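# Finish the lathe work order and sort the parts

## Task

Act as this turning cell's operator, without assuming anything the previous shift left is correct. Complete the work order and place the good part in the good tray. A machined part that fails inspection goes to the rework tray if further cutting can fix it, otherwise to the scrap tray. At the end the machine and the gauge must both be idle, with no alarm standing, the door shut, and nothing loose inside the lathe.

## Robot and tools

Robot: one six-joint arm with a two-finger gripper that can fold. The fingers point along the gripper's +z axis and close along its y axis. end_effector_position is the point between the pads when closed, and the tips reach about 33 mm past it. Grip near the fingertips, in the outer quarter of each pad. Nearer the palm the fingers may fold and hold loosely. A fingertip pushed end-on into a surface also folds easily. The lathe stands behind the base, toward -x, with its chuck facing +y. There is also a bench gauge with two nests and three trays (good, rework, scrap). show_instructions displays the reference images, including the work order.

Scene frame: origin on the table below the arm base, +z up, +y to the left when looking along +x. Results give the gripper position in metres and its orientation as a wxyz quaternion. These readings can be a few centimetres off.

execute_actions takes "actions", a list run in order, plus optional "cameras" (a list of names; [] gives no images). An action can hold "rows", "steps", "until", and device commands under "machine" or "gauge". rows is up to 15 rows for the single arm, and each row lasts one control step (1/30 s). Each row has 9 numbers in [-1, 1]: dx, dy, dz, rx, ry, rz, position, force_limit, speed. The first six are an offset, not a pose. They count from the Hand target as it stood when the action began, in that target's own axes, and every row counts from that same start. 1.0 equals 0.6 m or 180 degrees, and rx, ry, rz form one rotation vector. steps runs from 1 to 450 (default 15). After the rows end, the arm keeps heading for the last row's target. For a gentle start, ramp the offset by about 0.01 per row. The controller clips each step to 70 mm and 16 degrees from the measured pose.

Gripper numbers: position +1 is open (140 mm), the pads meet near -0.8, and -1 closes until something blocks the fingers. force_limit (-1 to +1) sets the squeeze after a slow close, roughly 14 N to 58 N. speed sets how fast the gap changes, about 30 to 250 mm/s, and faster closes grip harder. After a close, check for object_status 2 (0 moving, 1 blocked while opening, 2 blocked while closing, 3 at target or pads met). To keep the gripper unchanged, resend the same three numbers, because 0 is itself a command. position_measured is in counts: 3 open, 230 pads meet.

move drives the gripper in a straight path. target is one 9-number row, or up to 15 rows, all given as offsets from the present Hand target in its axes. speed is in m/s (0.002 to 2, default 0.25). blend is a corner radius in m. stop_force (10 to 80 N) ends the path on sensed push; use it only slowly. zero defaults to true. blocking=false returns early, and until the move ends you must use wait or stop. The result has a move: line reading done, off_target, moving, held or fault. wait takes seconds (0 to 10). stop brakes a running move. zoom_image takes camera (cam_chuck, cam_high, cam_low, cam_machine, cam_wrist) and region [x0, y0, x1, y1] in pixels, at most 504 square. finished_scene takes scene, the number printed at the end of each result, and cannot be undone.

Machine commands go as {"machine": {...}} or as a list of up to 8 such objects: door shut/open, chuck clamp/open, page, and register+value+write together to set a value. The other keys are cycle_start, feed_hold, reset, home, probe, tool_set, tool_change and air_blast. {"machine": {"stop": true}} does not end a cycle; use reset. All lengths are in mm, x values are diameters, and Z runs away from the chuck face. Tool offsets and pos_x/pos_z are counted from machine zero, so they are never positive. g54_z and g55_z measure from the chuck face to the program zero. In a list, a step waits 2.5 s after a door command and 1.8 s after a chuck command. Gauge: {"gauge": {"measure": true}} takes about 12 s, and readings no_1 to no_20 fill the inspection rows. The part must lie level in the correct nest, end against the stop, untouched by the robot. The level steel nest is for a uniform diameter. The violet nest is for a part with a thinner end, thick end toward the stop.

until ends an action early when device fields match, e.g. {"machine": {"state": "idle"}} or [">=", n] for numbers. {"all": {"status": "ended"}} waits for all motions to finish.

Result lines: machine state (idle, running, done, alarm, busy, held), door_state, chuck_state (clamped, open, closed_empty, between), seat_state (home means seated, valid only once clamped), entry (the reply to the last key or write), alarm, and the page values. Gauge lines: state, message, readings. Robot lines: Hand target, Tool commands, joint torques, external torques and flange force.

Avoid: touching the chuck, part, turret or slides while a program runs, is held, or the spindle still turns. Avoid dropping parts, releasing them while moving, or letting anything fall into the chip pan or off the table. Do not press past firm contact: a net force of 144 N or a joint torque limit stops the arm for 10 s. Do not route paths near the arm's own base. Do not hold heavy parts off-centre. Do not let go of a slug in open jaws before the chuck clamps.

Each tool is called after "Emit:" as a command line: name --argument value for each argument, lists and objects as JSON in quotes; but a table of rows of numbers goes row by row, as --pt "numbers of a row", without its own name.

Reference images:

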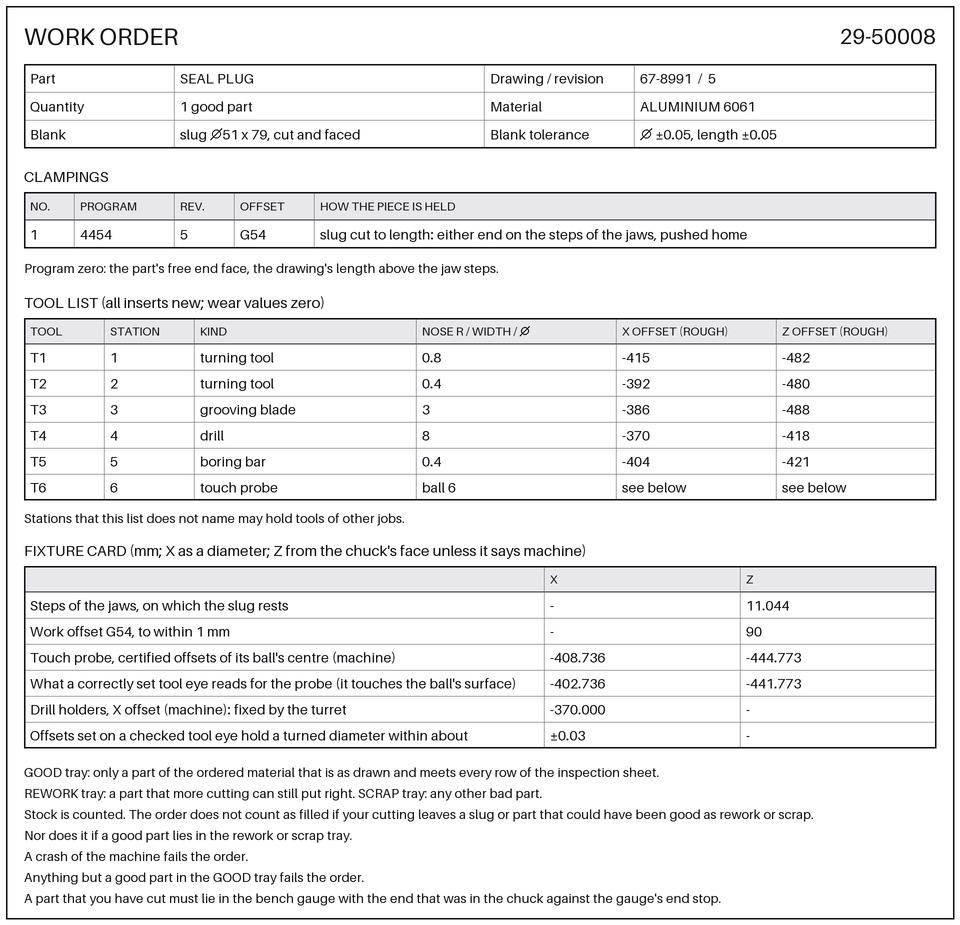

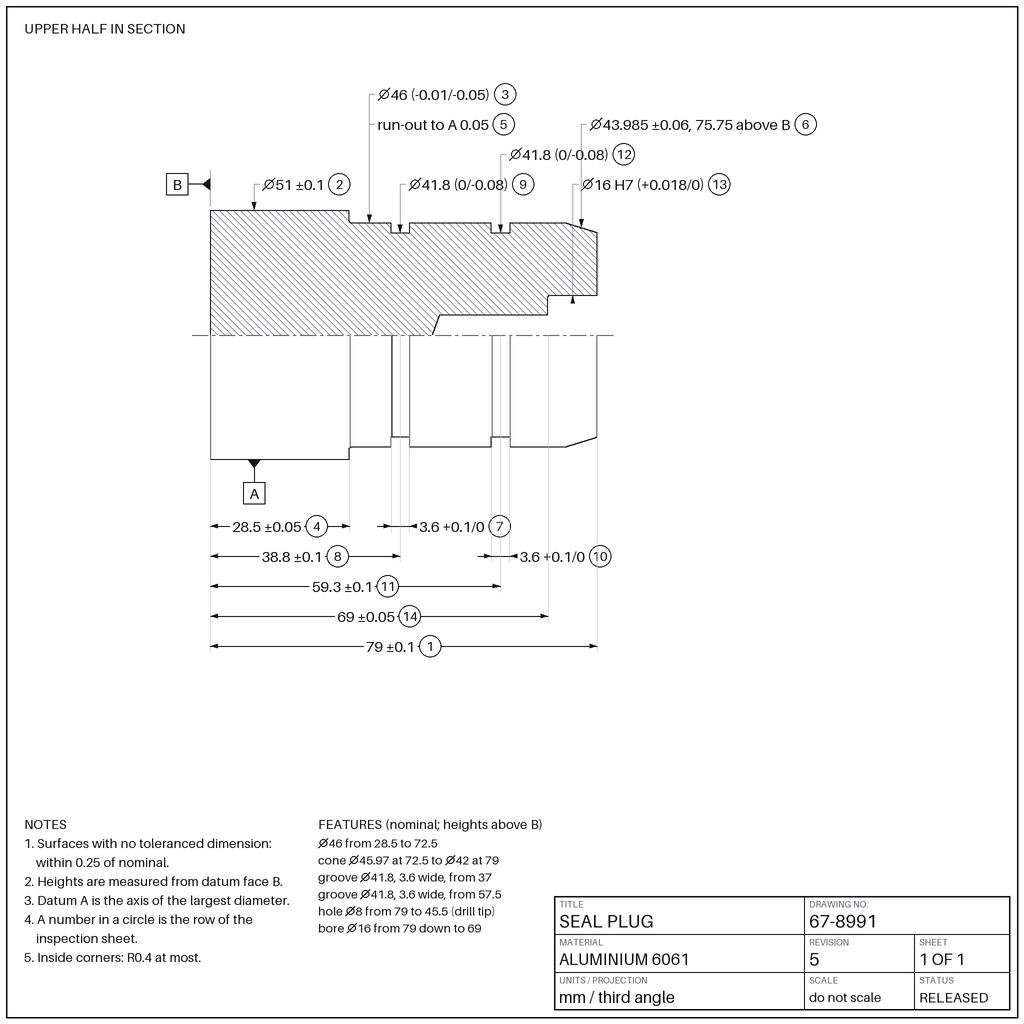

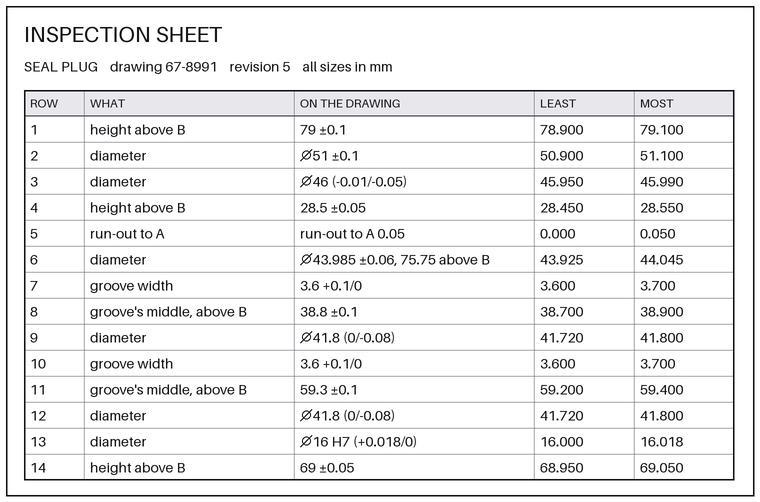

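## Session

Emit:
execute_actions --actions '[]'

Emit:
zoom_image --camera "cam_chuck" --region '[230, 100, 680, 500]'

Emit:
zoom_image --camera "cam_high" --region '[270, 180, 680, 390]'

Scene clock: 0.00 s.
end_effector_position=(+0.4269, +0.0880, +0.3812) position_measured=3 object_status=3 end_effector_quat_wxyz=(-0.004, +0.821, -0.571, +0.013)
Joint positions: [0.064 -0.211 1.886 3.142 -1.442 -0.241]
Joint velocities: within noise
Joint torques (N m): no reading
External joint torques (N m): no reading
Flange force (N): no reading
Hand target: +0.4269, +0.0880, +0.3812; -0.004, +0.821, -0.571, +0.013
Tool commands: gripper/position=+1.0 gripper/force_limit=+1.0 gripper/speed=+1.0
machine.work_offsets: g54_z=+90.044 g55_z=+0.000
machine: state=idle door_state=shut chuck_state=clamped seat_state=home door_answer=taken chuck_answer=taken page=work_offsets entry=no_entry entries=0 alarm=no_alarm queue=idle queue_left=0
gauge: readings=0

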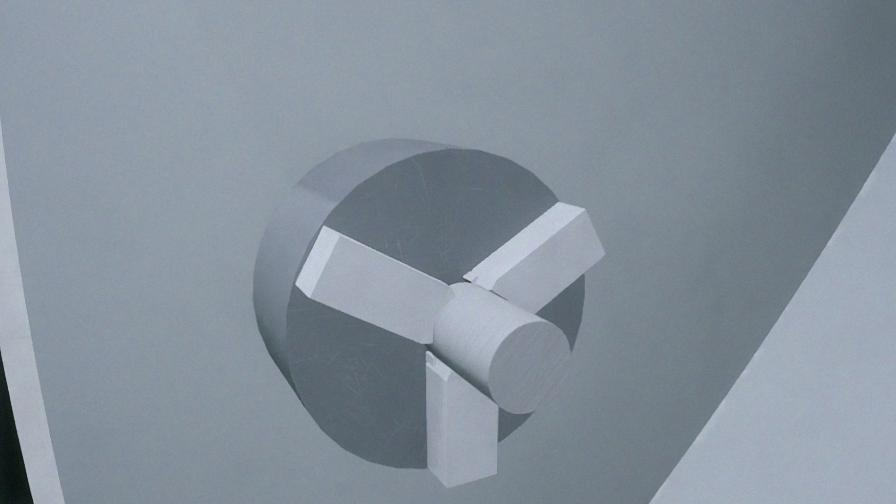

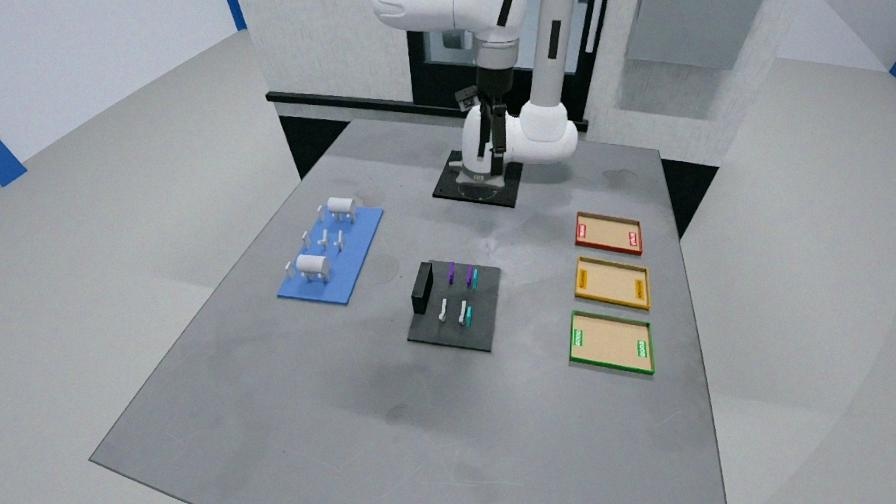

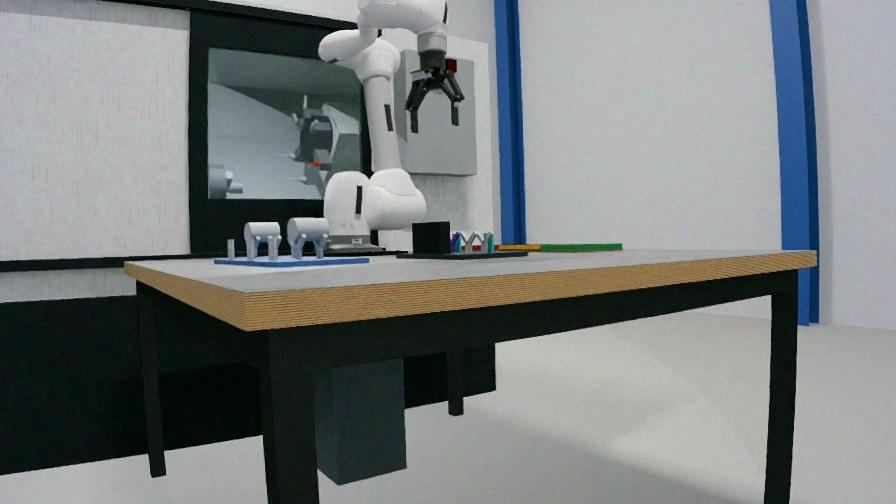

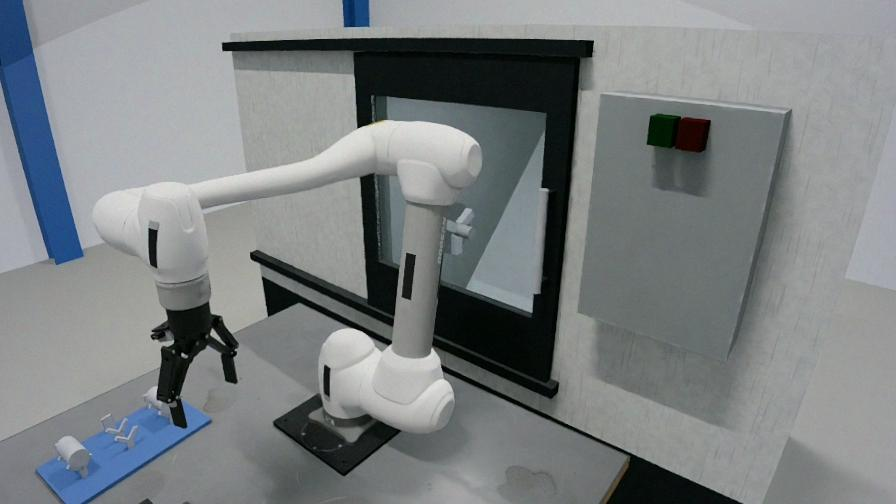

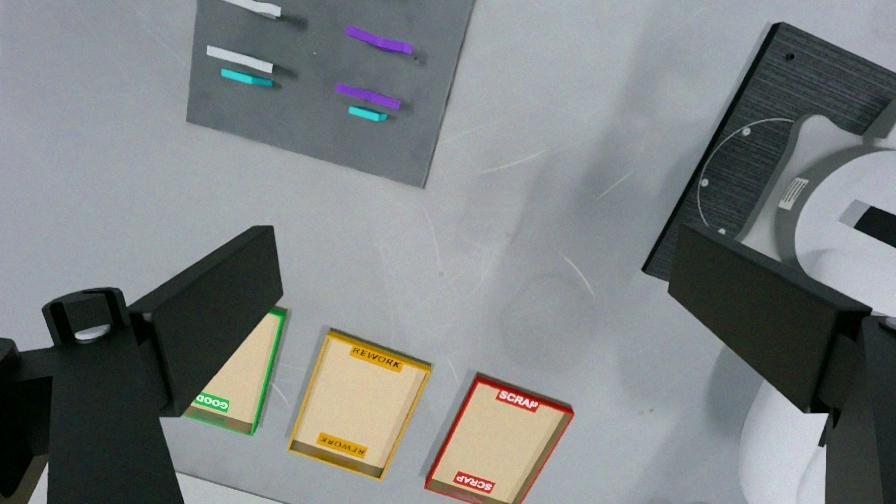

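Scaled by 1.120.

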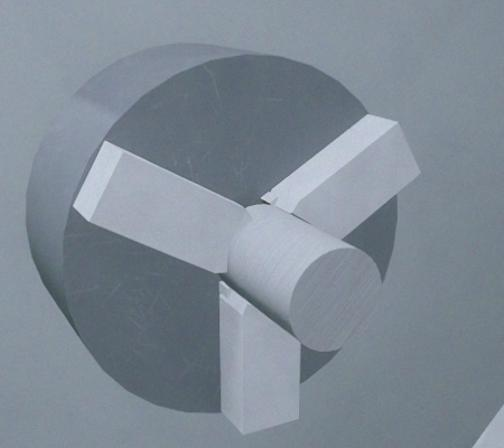

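Scaled by 1.229.

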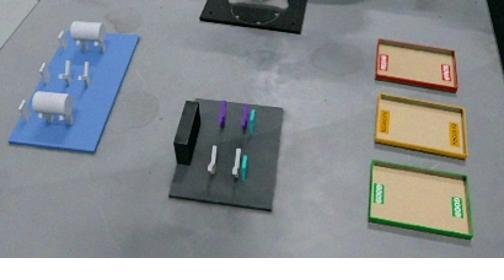

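Emit:
execute_actions --actions '[{"machine": {"page": "program"}, "steps": 2}]' --cameras '[]'

Emit:
execute_actions --actions '[{"machine": {"page": "tools"}, "steps": 2}]' --cameras '[]'

Emit:
execute_actions --actions '[{"machine": {"page": "position"}, "steps": 2}]' --cameras '[]'

Emit:
execute_actions --actions '[{"machine": {"page": "measuring"}, "steps": 2}]' --cameras '[]'

Scene clock: 7.67 s.
end_effector_position=(+0.4269, +0.0880, +0.3812) position_measured=3 object_status=3 end_effector_quat_wxyz=(-0.004, +0.821, -0.571, +0.013)
Joint positions: [0.064 -0.211 1.886 3.142 -1.442 -0.241]
Joint velocities: within noise
Joint torques (N m): [-1.13 -23.97 -43.49 -4.77 -0.46 -0.05]
External joint torques (N m): [0.97 3.73 1.95 0.44 0.52 0.05]
Flange force (N): [-1.7 -4.4 5.0]
Hand target: +0.4269, +0.0880, +0.3812; -0.004, +0.821, -0.571, +0.013
Tool commands: gripper/position=+1.0 gripper/force_limit=+1.0 gripper/speed=+1.0
machine.program: program=+4454 tool_call=+1 tool_in_place=+0 program_revision=+5 program_offset=+54 load_peak=+0 stored1_number=+4454 stored1_revision=+5 stored2_number=+2337 stored2_revision=+6 stored3_number=+3518 stored3_revision=+4 stored4_number=+0 stored4_revision=+0 cycles=+0
machine: state=idle door_state=shut chuck_state=clamped seat_state=home door_answer=taken chuck_answer=taken page=program entry=no_entry entries=0 alarm=no_alarm queue=done queue_left=0
gauge: readings=0
No camera images: "cameras" was empty.

Scene clock: 7.93 s.
end_effector_position=(+0.4269, +0.0880, +0.3812) position_measured=3 object_status=3 end_effector_quat_wxyz=(-0.004, +0.821, -0.571, +0.013)
Joint positions: [0.064 -0.211 1.886 3.142 -1.442 -0.241]
Joint velocities: within noise
Joint torques (N m): [-0.58 -23.77 -43 -4.79 -0.41 -0.04]
External joint torques (N m): [0.44 3.42 1.32 0.44 0.47 0.03]
Flange force (N): [-0.4 -4.4 3.8]
Hand target: +0.4269, +0.0880, +0.3812; -0.004, +0.821, -0.571, +0.013
Tool commands: gripper/position=+1.0 gripper/force_limit=+1.0 gripper/speed=+1.0
machine.tools: t1_x=-415.430 t1_x_wear=+0.000 t1_z=-481.969 t1_z_wear=+0.000 t1_radius=+0.800 t1_station=+1.000 t2_x=-391.650 t2_x_wear=+0.000 t2_z=-479.546 t2_z_wear=+0.000 t2_radius=+0.400 t2_station=+2.000 t3_x=-386.396 t3_x_wear=+0.000 t3_z=-487.755 t3_z_wear=+0.000 t3_radius=+0.000 t3_station=+3.000 t4_x=-370.000 t4_x_wear=+0.000 t4_z=-417.840 t4_z_wear=+0.000 t4_radius=+0.000 t4_station=+4.000 t5_x=-404.046 t5_x_wear=+0.000 t5_z=-420.788 t5_z_wear=+0.000 t5_radius=+0.400 t5_station=+5.000 t6_x=-408.736 t6_x_wear=+0.000 t6_z=-444.773 t6_z_wear=+0.000 t6_radius=+3.000 t6_station=+6.000
machine: state=idle door_state=shut chuck_state=clamped seat_state=home door_answer=taken chuck_answer=taken page=tools entry=no_entry entries=0 alarm=no_alarm queue=done queue_left=0
gauge: readings=0
No camera images: "cameras" was empty.

Scene clock: 8.20 s.
end_effector_position=(+0.4269, +0.0880, +0.3812) position_measured=3 object_status=3 end_effector_quat_wxyz=(-0.004, +0.821, -0.571, +0.013)
Joint positions: [0.064 -0.211 1.886 3.142 -1.442 -0.241]
Joint velocities: within noise
Joint torques (N m): [-0.38 -24.17 -43.25 -4.81 -0.41 -0.07]
External joint torques (N m): [0.24 3.9 1.61 0.47 0.47 0.06]
Flange force (N): [0.1 -4.7 4.3]
Hand target: +0.4269, +0.0880, +0.3812; -0.004, +0.821, -0.571, +0.013
Tool commands: gripper/position=+1.0 gripper/force_limit=+1.0 gripper/speed=+1.0
machine.position: pos_x=+0.000 pos_z=+0.000
machine: state=idle door_state=shut chuck_state=clamped seat_state=home door_answer=taken chuck_answer=taken page=position entry=no_entry entries=0 alarm=no_alarm queue=done queue_left=0
gauge: readings=0
No camera images: "cameras" was empty.

Scene clock: 8.47 s.
end_effector_position=(+0.4269, +0.0880, +0.3812) position_measured=3 object_status=3 end_effector_quat_wxyz=(-0.004, +0.821, -0.571, +0.013)
Joint positions: [0.064 -0.211 1.886 3.142 -1.442 -0.241]
Joint velocities: within noise
Joint torques (N m): [-0.25 -23.96 -43.76 -4.76 -0.34 -0.1]
External joint torques (N m): [0.07 3.76 2.19 0.41 0.4 0.1]
Flange force (N): [0.2 -3.6 5.1]
Hand target: +0.4269, +0.0880, +0.3812; -0.004, +0.821, -0.571, +0.013
Tool commands: gripper/position=+1.0 gripper/force_limit=+1.0 gripper/speed=+1.0
machine.measuring: probe_x=+0.000 probe_z=+0.000 probe_move_x=+0.000 probe_move_z=+0.000 probe_radius=+2.992 eye_x=+59.158 eye_z=+152.849 probe_touched=+0 probe_found_x=+0.000 probe_found_z=+0.000 set_x=+0.000 set_z=+0.000
machine: state=idle door_state=shut chuck_state=clamped seat_state=home door_answer=taken chuck_answer=taken page=measuring entry=no_entry entries=0 alarm=no_alarm queue=done queue_left=0
gauge: readings=0
No camera images: "cameras" was empty.

Emit:
execute_actions --actions '[{"machine": [{"register": "tool_call", "value": 6, "write": true}, {"tool_change": true}, {"tool_set": true}], "steps": 450, "until": {"machine": {"queue": ["!=", "running"]}}}]' --cameras '[]'

Emit:
execute_actions --actions '[{"machine": [{"register": "tool_call", "value": 1, "write": true}, {"tool_change": true}, {"tool_set": true}], "steps": 450, "until": {"machine": {"queue": ["!=", "running"]}}}]' --cameras '[]'

Emit:
execute_actions --actions '[{"machine": [{"register": "tool_call", "value": 2, "write": true}, {"tool_change": true}, {"tool_set": true}], "steps": 450, "until": {"machine": {"queue": ["!=", "running"]}}}]' --cameras '[]'

Emit:
execute_actions --actions '[{"machine": [{"register": "tool_call", "value": 3, "write": true}, {"tool_change": true}, {"tool_set": true}], "steps": 450, "until": {"machine": {"queue": ["!=", "running"]}}}]' --cameras '[]'

Emit:
execute_actions --actions '[{"machine": [{"register": "tool_call", "value": 4, "write": true}, {"tool_change": true}, {"tool_set": true}], "steps": 450, "until": {"machine": {"queue": ["!=", "running"]}}}]' --cameras '[]'

Emit:
execute_actions --actions '[{"machine": [{"register": "tool_call", "value": 5, "write": true}, {"tool_change": true}, {"tool_set": true}], "steps": 450, "until": {"machine": {"queue": ["!=", "running"]}}}]' --cameras '[]'

Scene clock: 30.87 s.
end_effector_position=(+0.4269, +0.0880, +0.3812) position_measured=3 object_status=3 end_effector_quat_wxyz=(-0.004, +0.821, -0.571, +0.013)
Joint positions: [0.064 -0.211 1.886 3.142 -1.442 -0.241]
Joint velocities: within noise
Joint torques (N m): [-0.02 -24.91 -43.32 -4.74 -0.46 -0.06]
External joint torques (N m): [-0.15 4.65 1.64 0.39 0.52 0.06]
Flange force (N): [1.2 -5.7 4.7]
Hand target: +0.4269, +0.0880, +0.3812; -0.004, +0.821, -0.571, +0.013
Tool commands: gripper/position=+1.0 gripper/force_limit=+1.0 gripper/speed=+1.0
machine.measuring: probe_x=+0.000 probe_z=+0.000 probe_move_x=+0.000 probe_move_z=+0.000 probe_radius=+2.992 eye_x=+59.158 eye_z=+152.849 probe_touched=+0 probe_found_x=+0.000 probe_found_z=+0.000 set_x=+0.000 set_z=+0.000
machine: state=busy door_state=shut chuck_state=clamped seat_state=home door_answer=taken chuck_answer=taken page=measuring entry=taken entries=3 alarm=no_alarm queue=running queue_left=0
gauge: readings=0
No camera images: "cameras" was empty.

Scene clock: 31.13 s.
end_effector_position=(+0.4269, +0.0880, +0.3812) position_measured=3 object_status=3 end_effector_quat_wxyz=(-0.004, +0.821, -0.571, +0.013)
Joint positions: [0.064 -0.211 1.886 3.142 -1.442 -0.241]
Joint velocities: within noise
Joint torques (N m): [0.19 -24.01 -43.42 -4.84 -0.39 -0.1]
External joint torques (N m): [-0.35 3.78 1.86 0.5 0.45 0.1]
Flange force (N): [1.2 -3.9 4.7]
Hand target: +0.4269, +0.0880, +0.3812; -0.004, +0.821, -0.571, +0.013
Tool commands: gripper/position=+1.0 gripper/force_limit=+1.0 gripper/speed=+1.0
machine.measuring: probe_x=+0.000 probe_z=+0.000 probe_move_x=+0.000 probe_move_z=+0.000 probe_radius=+2.992 eye_x=+59.158 eye_z=+152.849 probe_touched=+0 probe_found_x=+0.000 probe_found_z=+0.000 set_x=+0.000 set_z=+0.000
machine: state=busy door_state=shut chuck_state=clamped seat_state=home door_answer=taken chuck_answer=taken page=measuring entry=refused_busy entries=4 alarm=no_alarm queue=dropped queue_left=0
gauge: readings=0
No camera images: "cameras" was empty.

Scene clock: 31.40 s.
end_effector_position=(+0.4269, +0.0880, +0.3812) position_measured=3 object_status=3 end_effector_quat_wxyz=(-0.004, +0.821, -0.571, +0.013)
Joint positions: [0.064 -0.211 1.886 3.142 -1.442 -0.241]
Joint velocities: within noise
Joint torques (N m): [-0.35 -23.81 -43.55 -4.78 -0.42 -0.01]
External joint torques (N m): [0.17 3.56 1.84 0.42 0.49 0.01]
Flange force (N): [0.2 -3.8 4.7]
Hand target: +0.4269, +0.0880, +0.3812; -0.004, +0.821, -0.571, +0.013
Tool commands: gripper/position=+1.0 gripper/force_limit=+1.0 gripper/speed=+1.0
machine.measuring: probe_x=+0.000 probe_z=+0.000 probe_move_x=+0.000 probe_move_z=+0.000 probe_radius=+2.992 eye_x=+59.158 eye_z=+152.849 probe_touched=+0 probe_found_x=+0.000 probe_found_z=+0.000 set_x=+0.000 set_z=+0.000
machine: state=busy door_state=shut chuck_state=clamped seat_state=home door_answer=taken chuck_answer=taken page=measuring entry=refused_busy entries=5 alarm=no_alarm queue=dropped queue_left=0
gauge: readings=0
No camera images: "cameras" was empty.

Scene clock: 31.67 s.
end_effector_position=(+0.4269, +0.0880, +0.3812) position_measured=3 object_status=3 end_effector_quat_wxyz=(-0.004, +0.821, -0.571, +0.013)
Joint positions: [0.064 -0.211 1.886 3.142 -1.442 -0.241]
Joint velocities: within noise
Joint torques (N m): [-1.01 -23.21 -43.33 -4.78 -0.43 0]
External joint torques (N m): [0.84 2.88 1.73 0.44 0.49 0]
Flange force (N): [-1.5 -3.2 4.4]
Hand target: +0.4269, +0.0880, +0.3812; -0.004, +0.821, -0.571, +0.013
Tool commands: gripper/position=+1.0 gripper/force_limit=+1.0 gripper/speed=+1.0
machine.measuring: probe_x=+0.000 probe_z=+0.000 probe_move_x=+0.000 probe_move_z=+0.000 probe_radius=+2.992 eye_x=+59.158 eye_z=+152.849 probe_touched=+0 probe_found_x=+0.000 probe_found_z=+0.000 set_x=+0.000 set_z=+0.000
machine: state=busy door_state=shut chuck_state=clamped seat_state=home door_answer=taken chuck_answer=taken page=measuring entry=refused_busy entries=6 alarm=no_alarm queue=dropped queue_left=0
gauge: readings=0
No camera images: "cameras" was empty.

Scene clock: 31.93 s.
end_effector_position=(+0.4269, +0.0880, +0.3812) position_measured=3 object_status=3 end_effector_quat_wxyz=(-0.004, +0.821, -0.571, +0.013)
Joint positions: [0.064 -0.211 1.886 3.142 -1.442 -0.241]
Joint velocities: within noise
Joint torques (N m): [-0.53 -23.74 -43.33 -4.77 -0.39 -0.1]
External joint torques (N m): [0.36 3.45 1.75 0.43 0.45 0.1]
Flange force (N): [-0.5 -3.9 4.4]
Hand target: +0.4269, +0.0880, +0.3812; -0.004, +0.821, -0.571, +0.013
Tool commands: gripper/position=+1.0 gripper/force_limit=+1.0 gripper/speed=+1.0
machine.measuring: probe_x=+0.000 probe_z=+0.000 probe_move_x=+0.000 probe_move_z=+0.000 probe_radius=+2.992 eye_x=+59.158 eye_z=+152.849 probe_touched=+0 probe_found_x=+0.000 probe_found_z=+0.000 set_x=+0.000 set_z=+0.000
machine: state=busy door_state=shut chuck_state=clamped seat_state=home door_answer=taken chuck_answer=taken page=measuring entry=refused_busy entries=7 alarm=no_alarm queue=dropped queue_left=0
gauge: readings=0
No camera images: "cameras" was empty.

Scene clock: 32.20 s.
end_effector_position=(+0.4269, +0.0880, +0.3812) position_measured=3 object_status=3 end_effector_quat_wxyz=(-0.004, +0.821, -0.571, +0.013)
Joint positions: [0.064 -0.211 1.886 3.142 -1.442 -0.241]
Joint velocities: within noise
Joint torques (N m): [0.02 -23.8 -43.28 -4.79 -0.44 -0.07]
External joint torques (N m): [-0.19 3.64 1.76 0.46 0.5 0.07]
Flange force (N): [0.9 -3.9 4.6]
Hand target: +0.4269, +0.0880, +0.3812; -0.004, +0.821, -0.571, +0.013
Tool commands: gripper/position=+1.0 gripper/force_limit=+1.0 gripper/speed=+1.0
machine.measuring: probe_x=+0.000 probe_z=+0.000 probe_move_x=+0.000 probe_move_z=+0.000 probe_radius=+2.992 eye_x=+59.158 eye_z=+152.849 probe_touched=+0 probe_found_x=+0.000 probe_found_z=+0.000 set_x=+0.000 set_z=+0.000
machine: state=busy door_state=shut chuck_state=clamped seat_state=home door_answer=taken chuck_answer=taken page=measuring entry=refused_busy entries=8 alarm=no_alarm queue=dropped queue_left=0
gauge: readings=0
No camera images: "cameras" was empty.

Emit:
execute_actions --actions '[{"steps": 450, "until": {"machine": {"state": "idle"}}}]' --cameras '[]'

Emit:
execute_actions --actions '[{"machine": [{"register": "tool_call", "value": 1, "write": true}, {"tool_change": true}, {"tool_set": true}], "steps": 450, "until": {"machine": {"queue": ["!=", "running"]}}}, {"steps": 450, "until": {"machine": {"queue": ["!=", "running"]}}}]' --cameras '[]'

Emit:
execute_actions --actions '[{"machine": [{"register": "tool_call", "value": 2, "write": true}, {"tool_change": true}, {"tool_set": true}], "steps": 450, "until": {"machine": {"queue": ["!=", "running"]}}}, {"steps": 450, "until": {"machine": {"queue": ["!=", "running"]}}}]' --cameras '[]'

Emit:
execute_actions --actions '[{"machine": [{"register": "tool_call", "value": 3, "write": true}, {"tool_change": true}, {"tool_set": true}], "steps": 450, "until": {"machine": {"queue": ["!=", "running"]}}}, {"steps": 450, "until": {"machine": {"queue": ["!=", "running"]}}}]' --cameras '[]'

Emit:
execute_actions --actions '[{"machine": [{"register": "tool_call", "value": 4, "write": true}, {"tool_change": true}, {"tool_set": true}], "steps": 450, "until": {"machine": {"queue": ["!=", "running"]}}}, {"steps": 450, "until": {"machine": {"queue": ["!=", "running"]}}}]' --cameras '[]'

Emit:
execute_actions --actions '[{"machine": [{"register": "tool_call", "value": 5, "write": true}, {"tool_change": true}, {"tool_set": true}], "steps": 450, "until": {"machine": {"queue": ["!=", "running"]}}}, {"steps": 450, "until": {"machine": {"queue": ["!=", "running"]}}}]' --cameras '[]'

Scene clock: 39.63 s.
end_effector_position=(+0.4269, +0.0880, +0.3812) position_measured=3 object_status=3 end_effector_quat_wxyz=(-0.004, +0.821, -0.571, +0.013)
Joint positions: [0.064 -0.211 1.886 3.142 -1.442 -0.241]
Joint velocities: within noise
Joint torques (N m): [-0.69 -24.11 -43.14 -4.72 -0.38 -0.03]
External joint torques (N m): [0.5 4.05 1.56 0.37 0.44 0.03]
Flange force (N): [-0.4 -5.1 4.3]
Hand target: +0.4269, +0.0880, +0.3812; -0.004, +0.821, -0.571, +0.013
Tool commands: gripper/position=+1.0 gripper/force_limit=+1.0 gripper/speed=+1.0
machine.measuring: probe_x=+0.000 probe_z=+0.000 probe_move_x=+0.000 probe_move_z=+0.000 probe_radius=+2.992 eye_x=+59.158 eye_z=+152.849 probe_touched=+0 probe_found_x=+0.000 probe_found_z=+0.000 set_x=-402.736 set_z=-441.770
machine: state=idle door_state=shut chuck_state=clamped seat_state=home door_answer=taken chuck_answer=taken page=measuring entry=refused_busy entries=8 alarm=no_alarm queue=dropped queue_left=0
gauge: readings=0
No camera images: "cameras" was empty.

Scene clock: 58.30 s.
end_effector_position=(+0.4269, +0.0880, +0.3812) position_measured=3 object_status=3 end_effector_quat_wxyz=(-0.004, +0.821, -0.571, +0.013)
Joint positions: [0.064 -0.211 1.886 3.142 -1.442 -0.241]
Joint velocities: within noise
Joint torques (N m): [-0.96 -24.54 -43.33 -4.78 -0.36 -0.05]
External joint torques (N m): [0.82 4.21 1.76 0.45 0.42 0.04]
External joint torques at the end of the 1st action: [-0.15 4.08 1.75 0.43 0.48 -0.02]
Flange force (N): [-1.2 -5.3 4.6]
Flange force at the end of the 1st action (N): [1.1 -4.6 4.6]
Hand target: +0.4269, +0.0880, +0.3812; -0.004, +0.821, -0.571, +0.013
Tool commands: gripper/position=+1.0 gripper/force_limit=+1.0 gripper/speed=+1.0
machine.measuring: probe_x=+0.000 probe_z=+0.000 probe_move_x=+0.000 probe_move_z=+0.000 probe_radius=+2.992 eye_x=+59.158 eye_z=+152.849 probe_touched=+0 probe_found_x=+0.000 probe_found_z=+0.000 set_x=-415.427 set_z=-481.966
machine: state=idle door_state=shut chuck_state=clamped seat_state=home door_answer=taken chuck_answer=taken page=measuring entry=taken entries=11 alarm=no_alarm queue=done queue_left=0
gauge: readings=0
No camera images: "cameras" was empty.

Scene clock: 76.90 s.
end_effector_position=(+0.4269, +0.0880, +0.3812) position_measured=3 object_status=3 end_effector_quat_wxyz=(-0.004, +0.821, -0.571, +0.013)
Joint positions: [0.064 -0.211 1.886 3.142 -1.442 -0.241]
Joint velocities: within noise
Joint torques (N m): [-0.29 -24.48 -43.41 -4.83 -0.38 -0.03]
External joint torques (N m): [0.11 4.41 1.91 0.49 0.44 0.03]
External joint torques at the end of the 1st action: [0.49 3.48 1.48 0.36 0.46 0.06]
Flange force (N): [0.5 -5.0 4.9]
Flange force at the end of the 1st action (N): [-0.6 -4.3 4.0]
Hand target: +0.4269, +0.0880, +0.3812; -0.004, +0.821, -0.571, +0.013
Tool commands: gripper/position=+1.0 gripper/force_limit=+1.0 gripper/speed=+1.0
machine.measuring: probe_x=+0.000 probe_z=+0.000 probe_move_x=+0.000 probe_move_z=+0.000 probe_radius=+2.992 eye_x=+59.158 eye_z=+152.849 probe_touched=+0 probe_found_x=+0.000 probe_found_z=+0.000 set_x=-391.651 set_z=-479.548
machine: state=idle door_state=shut chuck_state=clamped seat_state=home door_answer=taken chuck_answer=taken page=measuring entry=taken entries=14 alarm=no_alarm queue=done queue_left=0
gauge: readings=0
No camera images: "cameras" was empty.

Scene clock: 95.73 s.
end_effector_position=(+0.4269, +0.0880, +0.3812) position_measured=3 object_status=3 end_effector_quat_wxyz=(-0.004, +0.821, -0.571, +0.013)
Joint positions: [0.064 -0.211 1.886 3.142 -1.442 -0.241]
Joint velocities: within noise
Joint torques (N m): [-0.09 -24.19 -43.2 -4.77 -0.32 0]
External joint torques (N m): [-0.07 3.89 1.5 0.43 0.39 0]
External joint torques at the end of the 1st action: [0.15 3.52 2.07 0.49 0.5 0.04]
Flange force (N): [0.9 -4.6 4.0]
Flange force at the end of the 1st action (N): [0.1 -3.4 5.1]
Hand target: +0.4269, +0.0880, +0.3812; -0.004, +0.821, -0.571, +0.013
Tool commands: gripper/position=+1.0 gripper/force_limit=+1.0 gripper/speed=+1.0
machine.measuring: probe_x=+0.000 probe_z=+0.000 probe_move_x=+0.000 probe_move_z=+0.000 probe_radius=+2.992 eye_x=+59.158 eye_z=+152.849 probe_touched=+0 probe_found_x=+0.000 probe_found_z=+0.000 set_x=-386.407 set_z=-487.752
machine: state=idle door_state=shut chuck_state=clamped seat_state=home door_answer=taken chuck_answer=taken page=measuring entry=taken entries=17 alarm=no_alarm queue=done queue_left=0
gauge: readings=0
No camera images: "cameras" was empty.

Scene clock: 110.93 s.
end_effector_position=(+0.4269, +0.0880, +0.3812) position_measured=3 object_status=3 end_effector_quat_wxyz=(-0.004, +0.821, -0.571, +0.013)
Joint positions: [0.064 -0.211 1.886 3.142 -1.442 -0.241]
Joint velocities: within noise
Joint torques (N m): [-0.31 -23.78 -43.26 -4.73 -0.4 -0.09]
External joint torques (N m): [0.14 3.78 1.86 0.41 0.46 0.09]
External joint torques at the end of the 1st action: [0.75 4.06 1.68 0.42 0.37 -0.07]
Flange force (N): [0.1 -4.1 4.7]
Flange force at the end of the 1st action (N): [-0.8 -5.1 4.3]
Hand target: +0.4269, +0.0880, +0.3812; -0.004, +0.821, -0.571, +0.013
Tool commands: gripper/position=+1.0 gripper/force_limit=+1.0 gripper/speed=+1.0
machine.measuring: probe_x=+0.000 probe_z=+0.000 probe_move_x=+0.000 probe_move_z=+0.000 probe_radius=+2.992 eye_x=+59.158 eye_z=+152.849 probe_touched=+0 probe_found_x=+0.000 probe_found_z=+0.000 set_x=+0.000 set_z=-417.841
machine: state=idle door_state=shut chuck_state=clamped seat_state=home door_answer=taken chuck_answer=taken page=measuring entry=taken entries=20 alarm=no_alarm queue=done queue_left=0
gauge: readings=0
No camera images: "cameras" was empty.

Scene clock: 128.17 s.
end_effector_position=(+0.4269, +0.0880, +0.3812) position_measured=3 object_status=3 end_effector_quat_wxyz=(-0.004, +0.821, -0.571, +0.013)
Joint positions: [0.064 -0.211 1.886 3.142 -1.442 -0.241]
Joint velocities: within noise
Joint torques (N m): [-0.32 -23.92 -43.29 -4.73 -0.37 -0.07]
External joint torques (N m): [0.15 3.75 1.71 0.39 0.44 0.07]
External joint torques at the end of the 1st action: [0.71 3.54 1.87 0.42 0.42 -0.01]
Flange force (N): [0.2 -4.3 4.4]
Flange force at the end of the 1st action (N): [-1.0 -4.0 4.6]
Hand target: +0.4269, +0.0880, +0.3812; -0.004, +0.821, -0.571, +0.013
Tool commands: gripper/position=+1.0 gripper/force_limit=+1.0 gripper/speed=+1.0
machine.measuring: probe_x=+0.000 probe_z=+0.000 probe_move_x=+0.000 probe_move_z=+0.000 probe_radius=+2.992 eye_x=+59.158 eye_z=+152.849 probe_touched=+0 probe_found_x=+0.000 probe_found_z=+0.000 set_x=-404.048 set_z=-420.792
machine: state=idle door_state=shut chuck_state=clamped seat_state=home door_answer=taken chuck_answer=taken page=measuring entry=taken entries=23 alarm=no_alarm queue=done queue_left=0
gauge: readings=0
No camera images: "cameras" was empty.

Emit:
execute_actions --actions '[{"machine": [{"register": "tool_call", "value": 6, "write": true}, {"tool_change": true}, {"register": "probe_x", "value": 30, "write": true}, {"register": "probe_z", "value": 100, "write": true}, {"register": "probe_move_x", "value": 0, "write": true}, {"register": "probe_move_z", "value": -25, "write": true}, {"probe": true}], "steps": 450, "until": {"machine": {"queue": ["!=", "running"]}}}, {"steps": 450, "until": {"machine": {"queue": ["!=", "running"]}}}]' --cameras '[]'

Emit:
execute_actions --actions '[{"machine": [{"register": "probe_x", "value": 0, "write": true}, {"probe": true}], "steps": 450, "until": {"machine": {"queue": ["!=", "running"]}}}, {"steps": 450, "until": {"machine": {"queue": ["!=", "running"]}}}]' --cameras '[]'

Emit:
execute_actions --actions '[{"machine": [{"register": "probe_x", "value": 75, "write": true}, {"register": "probe_z", "value": 78, "write": true}, {"register": "probe_move_z", "value": 0, "write": true}, {"register": "probe_move_x", "value": -35, "write": true}, {"probe": true}], "steps": 450, "until": {"machine": {"queue": ["!=", "running"]}}}, {"steps": 450, "until": {"machine": {"queue": ["!=", "running"]}}}]' --cameras '[]'

Emit:
execute_actions --actions '[{"machine": [{"register": "probe_z", "value": 55, "write": true}, {"probe": true}], "steps": 450, "until": {"machine": {"queue": ["!=", "running"]}}}, {"steps": 450, "until": {"machine": {"queue": ["!=", "running"]}}}]' --cameras '[]'

Scene clock: 161.03 s.
end_effector_position=(+0.4269, +0.0880, +0.3812) position_measured=3 object_status=3 end_effector_quat_wxyz=(-0.004, +0.821, -0.571, +0.013)
Joint positions: [0.064 -0.211 1.886 3.142 -1.442 -0.241]
Joint velocities: within noise
Joint torques (N m): [-0.41 -23.42 -43.5 -4.76 -0.47 -0.01]
External joint torques (N m): [0.27 3.24 2.09 0.44 0.52 0.01]
External joint torques at the end of the 1st action: [0.63 3.61 1.61 0.42 0.54 0.02]
Flange force (N): [-0.2 -3.0 5.1]
Flange force at the end of the 1st action (N): [-0.8 -4.4 4.4]
Hand target: +0.4269, +0.0880, +0.3812; -0.004, +0.821, -0.571, +0.013
Tool commands: gripper/position=+1.0 gripper/force_limit=+1.0 gripper/speed=+1.0
machine.measuring: probe_x=+30.000 probe_z=+100.000 probe_move_x=+0.000 probe_move_z=-25.000 probe_radius=+2.992 eye_x=+59.158 eye_z=+152.849 probe_touched=+1 probe_found_x=+30.000 probe_found_z=+90.028 set_x=-404.048 set_z=-420.792
machine: state=idle door_state=shut chuck_state=clamped seat_state=home door_answer=taken chuck_answer=taken page=measuring entry=taken entries=30 alarm=no_alarm queue=done queue_left=0
gauge: readings=0
No camera images: "cameras" was empty.

Scene clock: 167.27 s.
end_effector_position=(+0.4269, +0.0880, +0.3812) position_measured=3 object_status=3 end_effector_quat_wxyz=(-0.004, +0.821, -0.571, +0.013)
Joint positions: [0.064 -0.211 1.886 3.142 -1.442 -0.241]
Joint velocities: within noise
Joint torques (N m): [-0.83 -23.78 -43.4 -4.82 -0.42 -0.09]
External joint torques (N m): [0.67 3.73 1.96 0.49 0.48 0.09]
External joint torques at the end of the 1st action: [0.1 3.65 1.53 0.39 0.48 0.1]
Flange force (N): [-1.1 -4.2 4.9]
Flange force at the end of the 1st action (N): [0.2 -4.3 4.2]
Hand target: +0.4269, +0.0880, +0.3812; -0.004, +0.821, -0.571, +0.013
Tool commands: gripper/position=+1.0 gripper/force_limit=+1.0 gripper/speed=+1.0
machine.measuring: probe_x=+0.000 probe_z=+100.000 probe_move_x=+0.000 probe_move_z=-25.000 probe_radius=+2.992 eye_x=+59.158 eye_z=+152.849 probe_touched=+1 probe_found_x=+0.000 probe_found_z=+90.027 set_x=-404.048 set_z=-420.792
machine: state=idle door_state=shut chuck_state=clamped seat_state=home door_answer=taken chuck_answer=taken page=measuring entry=taken entries=32 alarm=no_alarm queue=done queue_left=0
gauge: readings=0
No camera images: "cameras" was empty.

Scene clock: 173.93 s.
end_effector_position=(+0.4269, +0.0880, +0.3812) position_measured=3 object_status=3 end_effector_quat_wxyz=(-0.004, +0.821, -0.571, +0.013)
Joint positions: [0.064 -0.211 1.886 3.142 -1.442 -0.241]
Joint velocities: within noise
Joint torques (N m): [0.15 -24.2 -43.69 -4.78 -0.39 -0.11]
External joint torques (N m): [-0.34 3.99 2.12 0.44 0.46 0.11]
External joint torques at the end of the 1st action: [0.78 3.49 1.97 0.45 0.54 0.05]
Flange force (N): [1.2 -3.9 5.2]
Flange force at the end of the 1st action (N): [-1.3 -3.9 5.0]
Hand target: +0.4269, +0.0880, +0.3812; -0.004, +0.821, -0.571, +0.013
Tool commands: gripper/position=+1.0 gripper/force_limit=+1.0 gripper/speed=+1.0
machine.measuring: probe_x=+75.000 probe_z=+78.000 probe_move_x=-35.000 probe_move_z=+0.000 probe_radius=+2.992 eye_x=+59.158 eye_z=+152.849 probe_touched=+1 probe_found_x=+50.968 probe_found_z=+78.000 set_x=-404.048 set_z=-420.792
machine: state=idle door_state=shut chuck_state=clamped seat_state=home door_answer=taken chuck_answer=taken page=measuring entry=taken entries=37 alarm=no_alarm queue=done queue_left=0
gauge: readings=0
No camera images: "cameras" was empty.

Scene clock: 180.10 s.
end_effector_position=(+0.4269, +0.0880, +0.3812) position_measured=3 object_status=3 end_effector_quat_wxyz=(-0.004, +0.821, -0.571, +0.013)
Joint positions: [0.064 -0.211 1.886 3.142 -1.442 -0.241]
Joint velocities: within noise
Joint torques (N m): [-0.27 -23.99 -43.33 -4.74 -0.38 -0.14]
External joint torques (N m): [0.11 3.77 1.77 0.4 0.45 0.14]
External joint torques at the end of the 1st action: [0.19 3.63 1.79 0.47 0.49 0.03]
Flange force (N): [0.1 -4.2 4.5]
Flange force at the end of the 1st action (N): [0.1 -4.0 4.6]
Hand target: +0.4269, +0.0880, +0.3812; -0.004, +0.821, -0.571, +0.013
Tool commands: gripper/position=+1.0 gripper/force_limit=+1.0 gripper/speed=+1.0
machine.measuring: probe_x=+75.000 probe_z=+55.000 probe_move_x=-35.000 probe_move_z=+0.000 probe_radius=+2.992 eye_x=+59.158 eye_z=+152.849 probe_touched=+1 probe_found_x=+50.975 probe_found_z=+55.000 set_x=-404.048 set_z=-420.792
machine: state=idle door_state=shut chuck_state=clamped seat_state=home door_answer=taken chuck_answer=taken page=measuring entry=taken entries=39 alarm=no_alarm queue=done queue_left=0
gauge: readings=0
No camera images: "cameras" was empty.

Emit:
execute_actions --actions '[]' --cameras '["cam_low", "cam_high", "cam_chuck"]'

Emit:
zoom_image --camera "cam_low" --region '[200, 160, 360, 280]'

Emit:
zoom_image --camera "cam_chuck" --region '[400, 250, 620, 430]'

Emit:
zoom_image --camera "cam_high" --region '[270, 180, 400, 310]'

Scene clock: 188.47 s.
end_effector_position=(+0.4269, +0.0880, +0.3812) position_measured=3 object_status=3 end_effector_quat_wxyz=(-0.004, +0.821, -0.571, +0.013)
Joint positions: [0.064 -0.211 1.886 3.142 -1.442 -0.241]
Joint velocities: within noise
Joint torques (N m): [-0.9 -24.16 -43.26 -4.71 -0.48 -0.05]
External joint torques (N m): [0.71 4.07 1.68 0.37 0.54 0.05]
Flange force (N): [-1.0 -5.2 4.6]
Hand target: +0.4269, +0.0880, +0.3812; -0.004, +0.821, -0.571, +0.013
Tool commands: gripper/position=+1.0 gripper/force_limit=+1.0 gripper/speed=+1.0
machine.measuring: probe_x=+75.000 probe_z=+55.000 probe_move_x=-35.000 probe_move_z=+0.000 probe_radius=+2.992 eye_x=+59.158 eye_z=+152.849 probe_touched=+1 probe_found_x=+50.975 probe_found_z=+55.000 set_x=-404.048 set_z=-420.792
machine: state=idle door_state=shut chuck_state=clamped seat_state=home door_answer=taken chuck_answer=taken page=measuring entry=taken entries=39 alarm=no_alarm queue=done queue_left=0
gauge: readings=0
Images, in order (width x height): cam_chuck 896x504, cam_high 896x504, cam_low 896x504.

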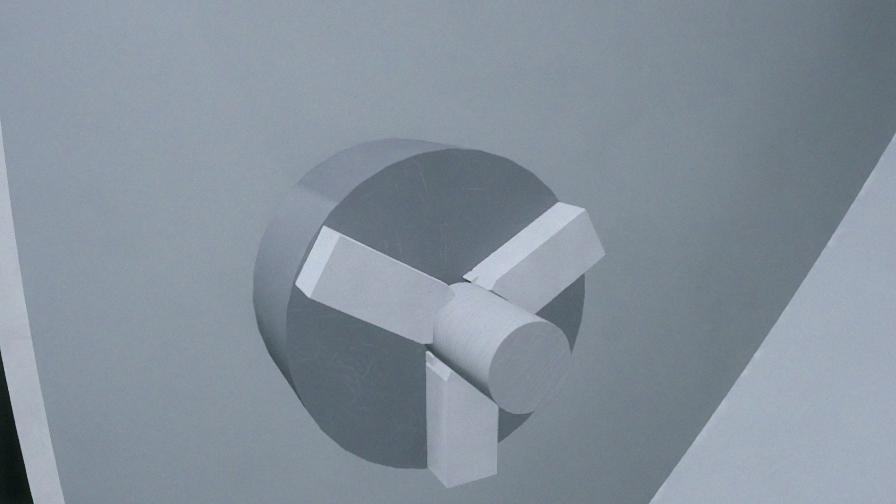

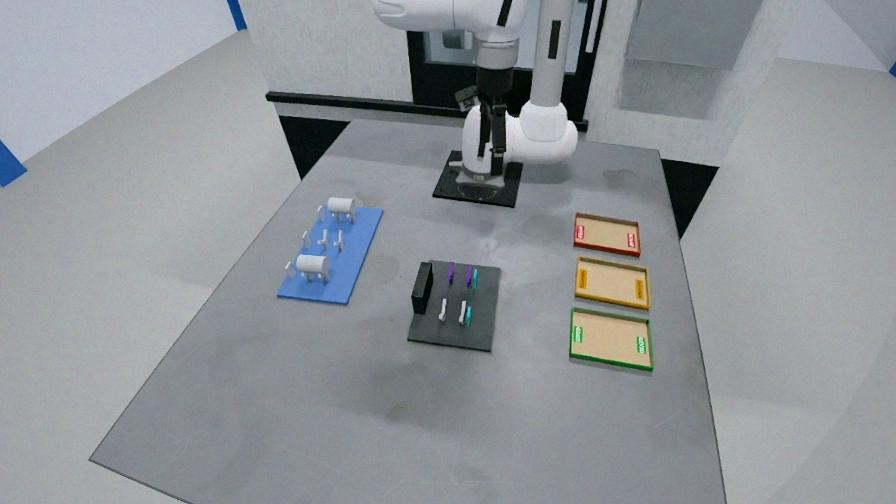

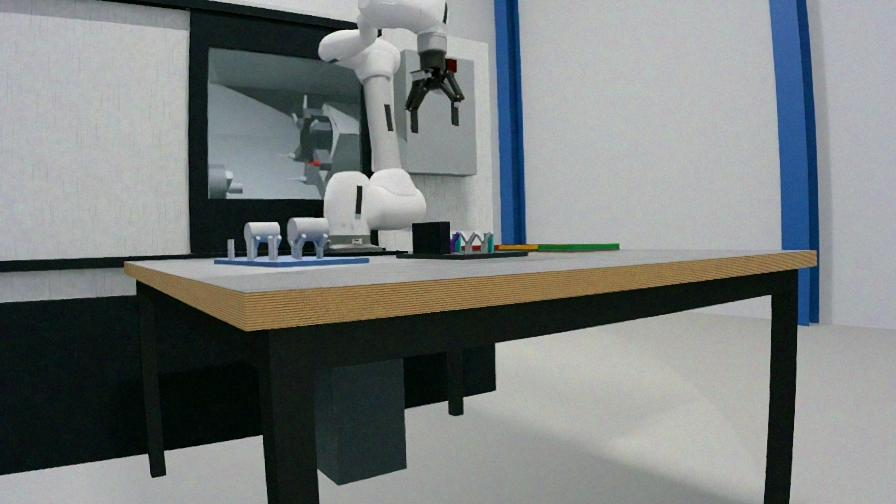

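Scaled by 3.150.

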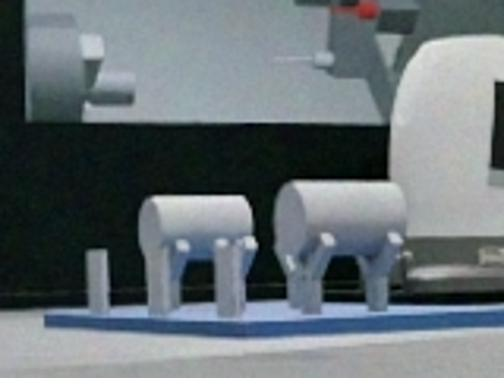

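Scaled by 2.291.

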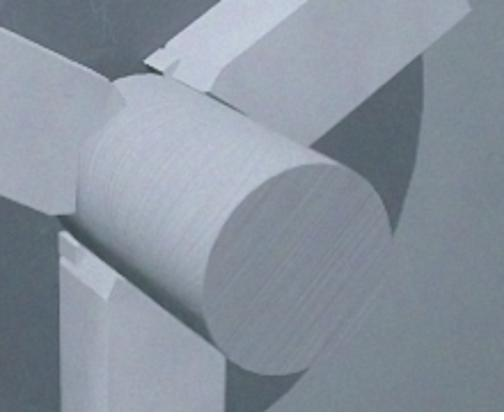

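Scaled by 3.877.

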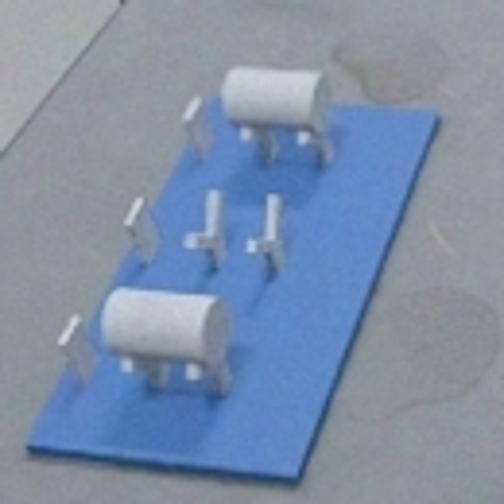

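Emit:
execute_actions --actions '[{"machine": [{"register": "t2_x_wear", "value": 0.06, "write": true, "page": "program"}, {"register": "t5_x_wear", "value": -0.06, "write": true}, {"home": true}, {"cycle_start": true}], "steps": 450, "until": {"machine": {"queue": ["!=", "running"]}}}, {"steps": 450, "until": {"machine": {"queue": ["!=", "running"]}}}, {"steps": 450, "until": {"machine": {"queue": ["!=", "running"]}}}, {"steps": 450, "until": {"machine": {"queue": ["!=", "running"]}}}, {"steps": 450, "until": {"machine": {"queue": ["!=", "running"]}}}, {"steps": 450, "until": {"machine": {"queue": ["!=", "running"]}}}, {"steps": 450, "until": {"machine": {"queue": ["!=", "running"]}}}, {"steps": 450, "until": {"machine": {"queue": ["!=", "running"]}}}]' --cameras '["cam_chuck"]'

Scene clock: 312.47 s.
end_effector_position=(+0.4269, +0.0880, +0.3812) position_measured=3 object_status=3 end_effector_quat_wxyz=(-0.004, +0.821, -0.571, +0.013)
Joint positions: [0.064 -0.211 1.886 3.142 -1.442 -0.241]
Joint velocities: within noise
Joint torques (N m): [-0.68 -23.62 -43.37 -4.82 -0.43 -0.1]
External joint torques (N m): [0.49 3.54 1.87 0.49 0.5 0.1]
External joint torques at the end of the 4th action: [0.09 3.6 1.43 0.4 0.52 0.08]
External joint torques at the end of the 5th action: [0.6 3.93 1.94 0.38 0.53 0.05]
External joint torques at the end of the 6th action: [0.87 3.56 1.84 0.44 0.53 0.03]
External joint torques at the end of the 7th action: [-0.14 4.34 1.87 0.45 0.42 0.05]
Flange force (N): [-0.7 -3.9 4.7]
Flange force at the end of the 4th action (N): [0.3 -4.4 4.1]
Flange force at the end of the 5th action (N): [-0.8 -4.5 5.0]
Flange force at the end of the 6th action (N): [-1.5 -4.2 4.8]
Flange force at the end of the 7th action (N): [1.0 -4.8 4.8]
Hand target: +0.4269, +0.0880, +0.3812; -0.004, +0.821, -0.571, +0.013
Tool commands: gripper/position=+1.0 gripper/force_limit=+1.0 gripper/speed=+1.0
machine.program: program=+4454 tool_call=+6 tool_in_place=+5 program_revision=+5 program_offset=+54 load_peak=+10 stored1_number=+4454 stored1_revision=+5 stored2_number=+2337 stored2_revision=+6 stored3_number=+3518 stored3_revision=+4 stored4_number=+0 stored4_revision=+0 cycles=+1
machine: state=done door_state=shut chuck_state=clamped seat_state=home door_answer=taken chuck_answer=taken page=program entry=taken entries=43 alarm=no_alarm queue=done queue_left=0
gauge: readings=0
Images, in order (width x height): cam_chuck 896x504.

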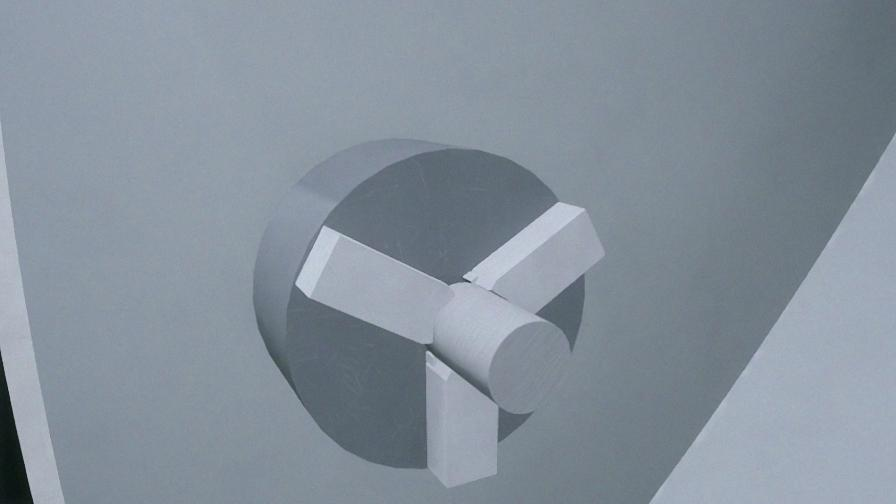

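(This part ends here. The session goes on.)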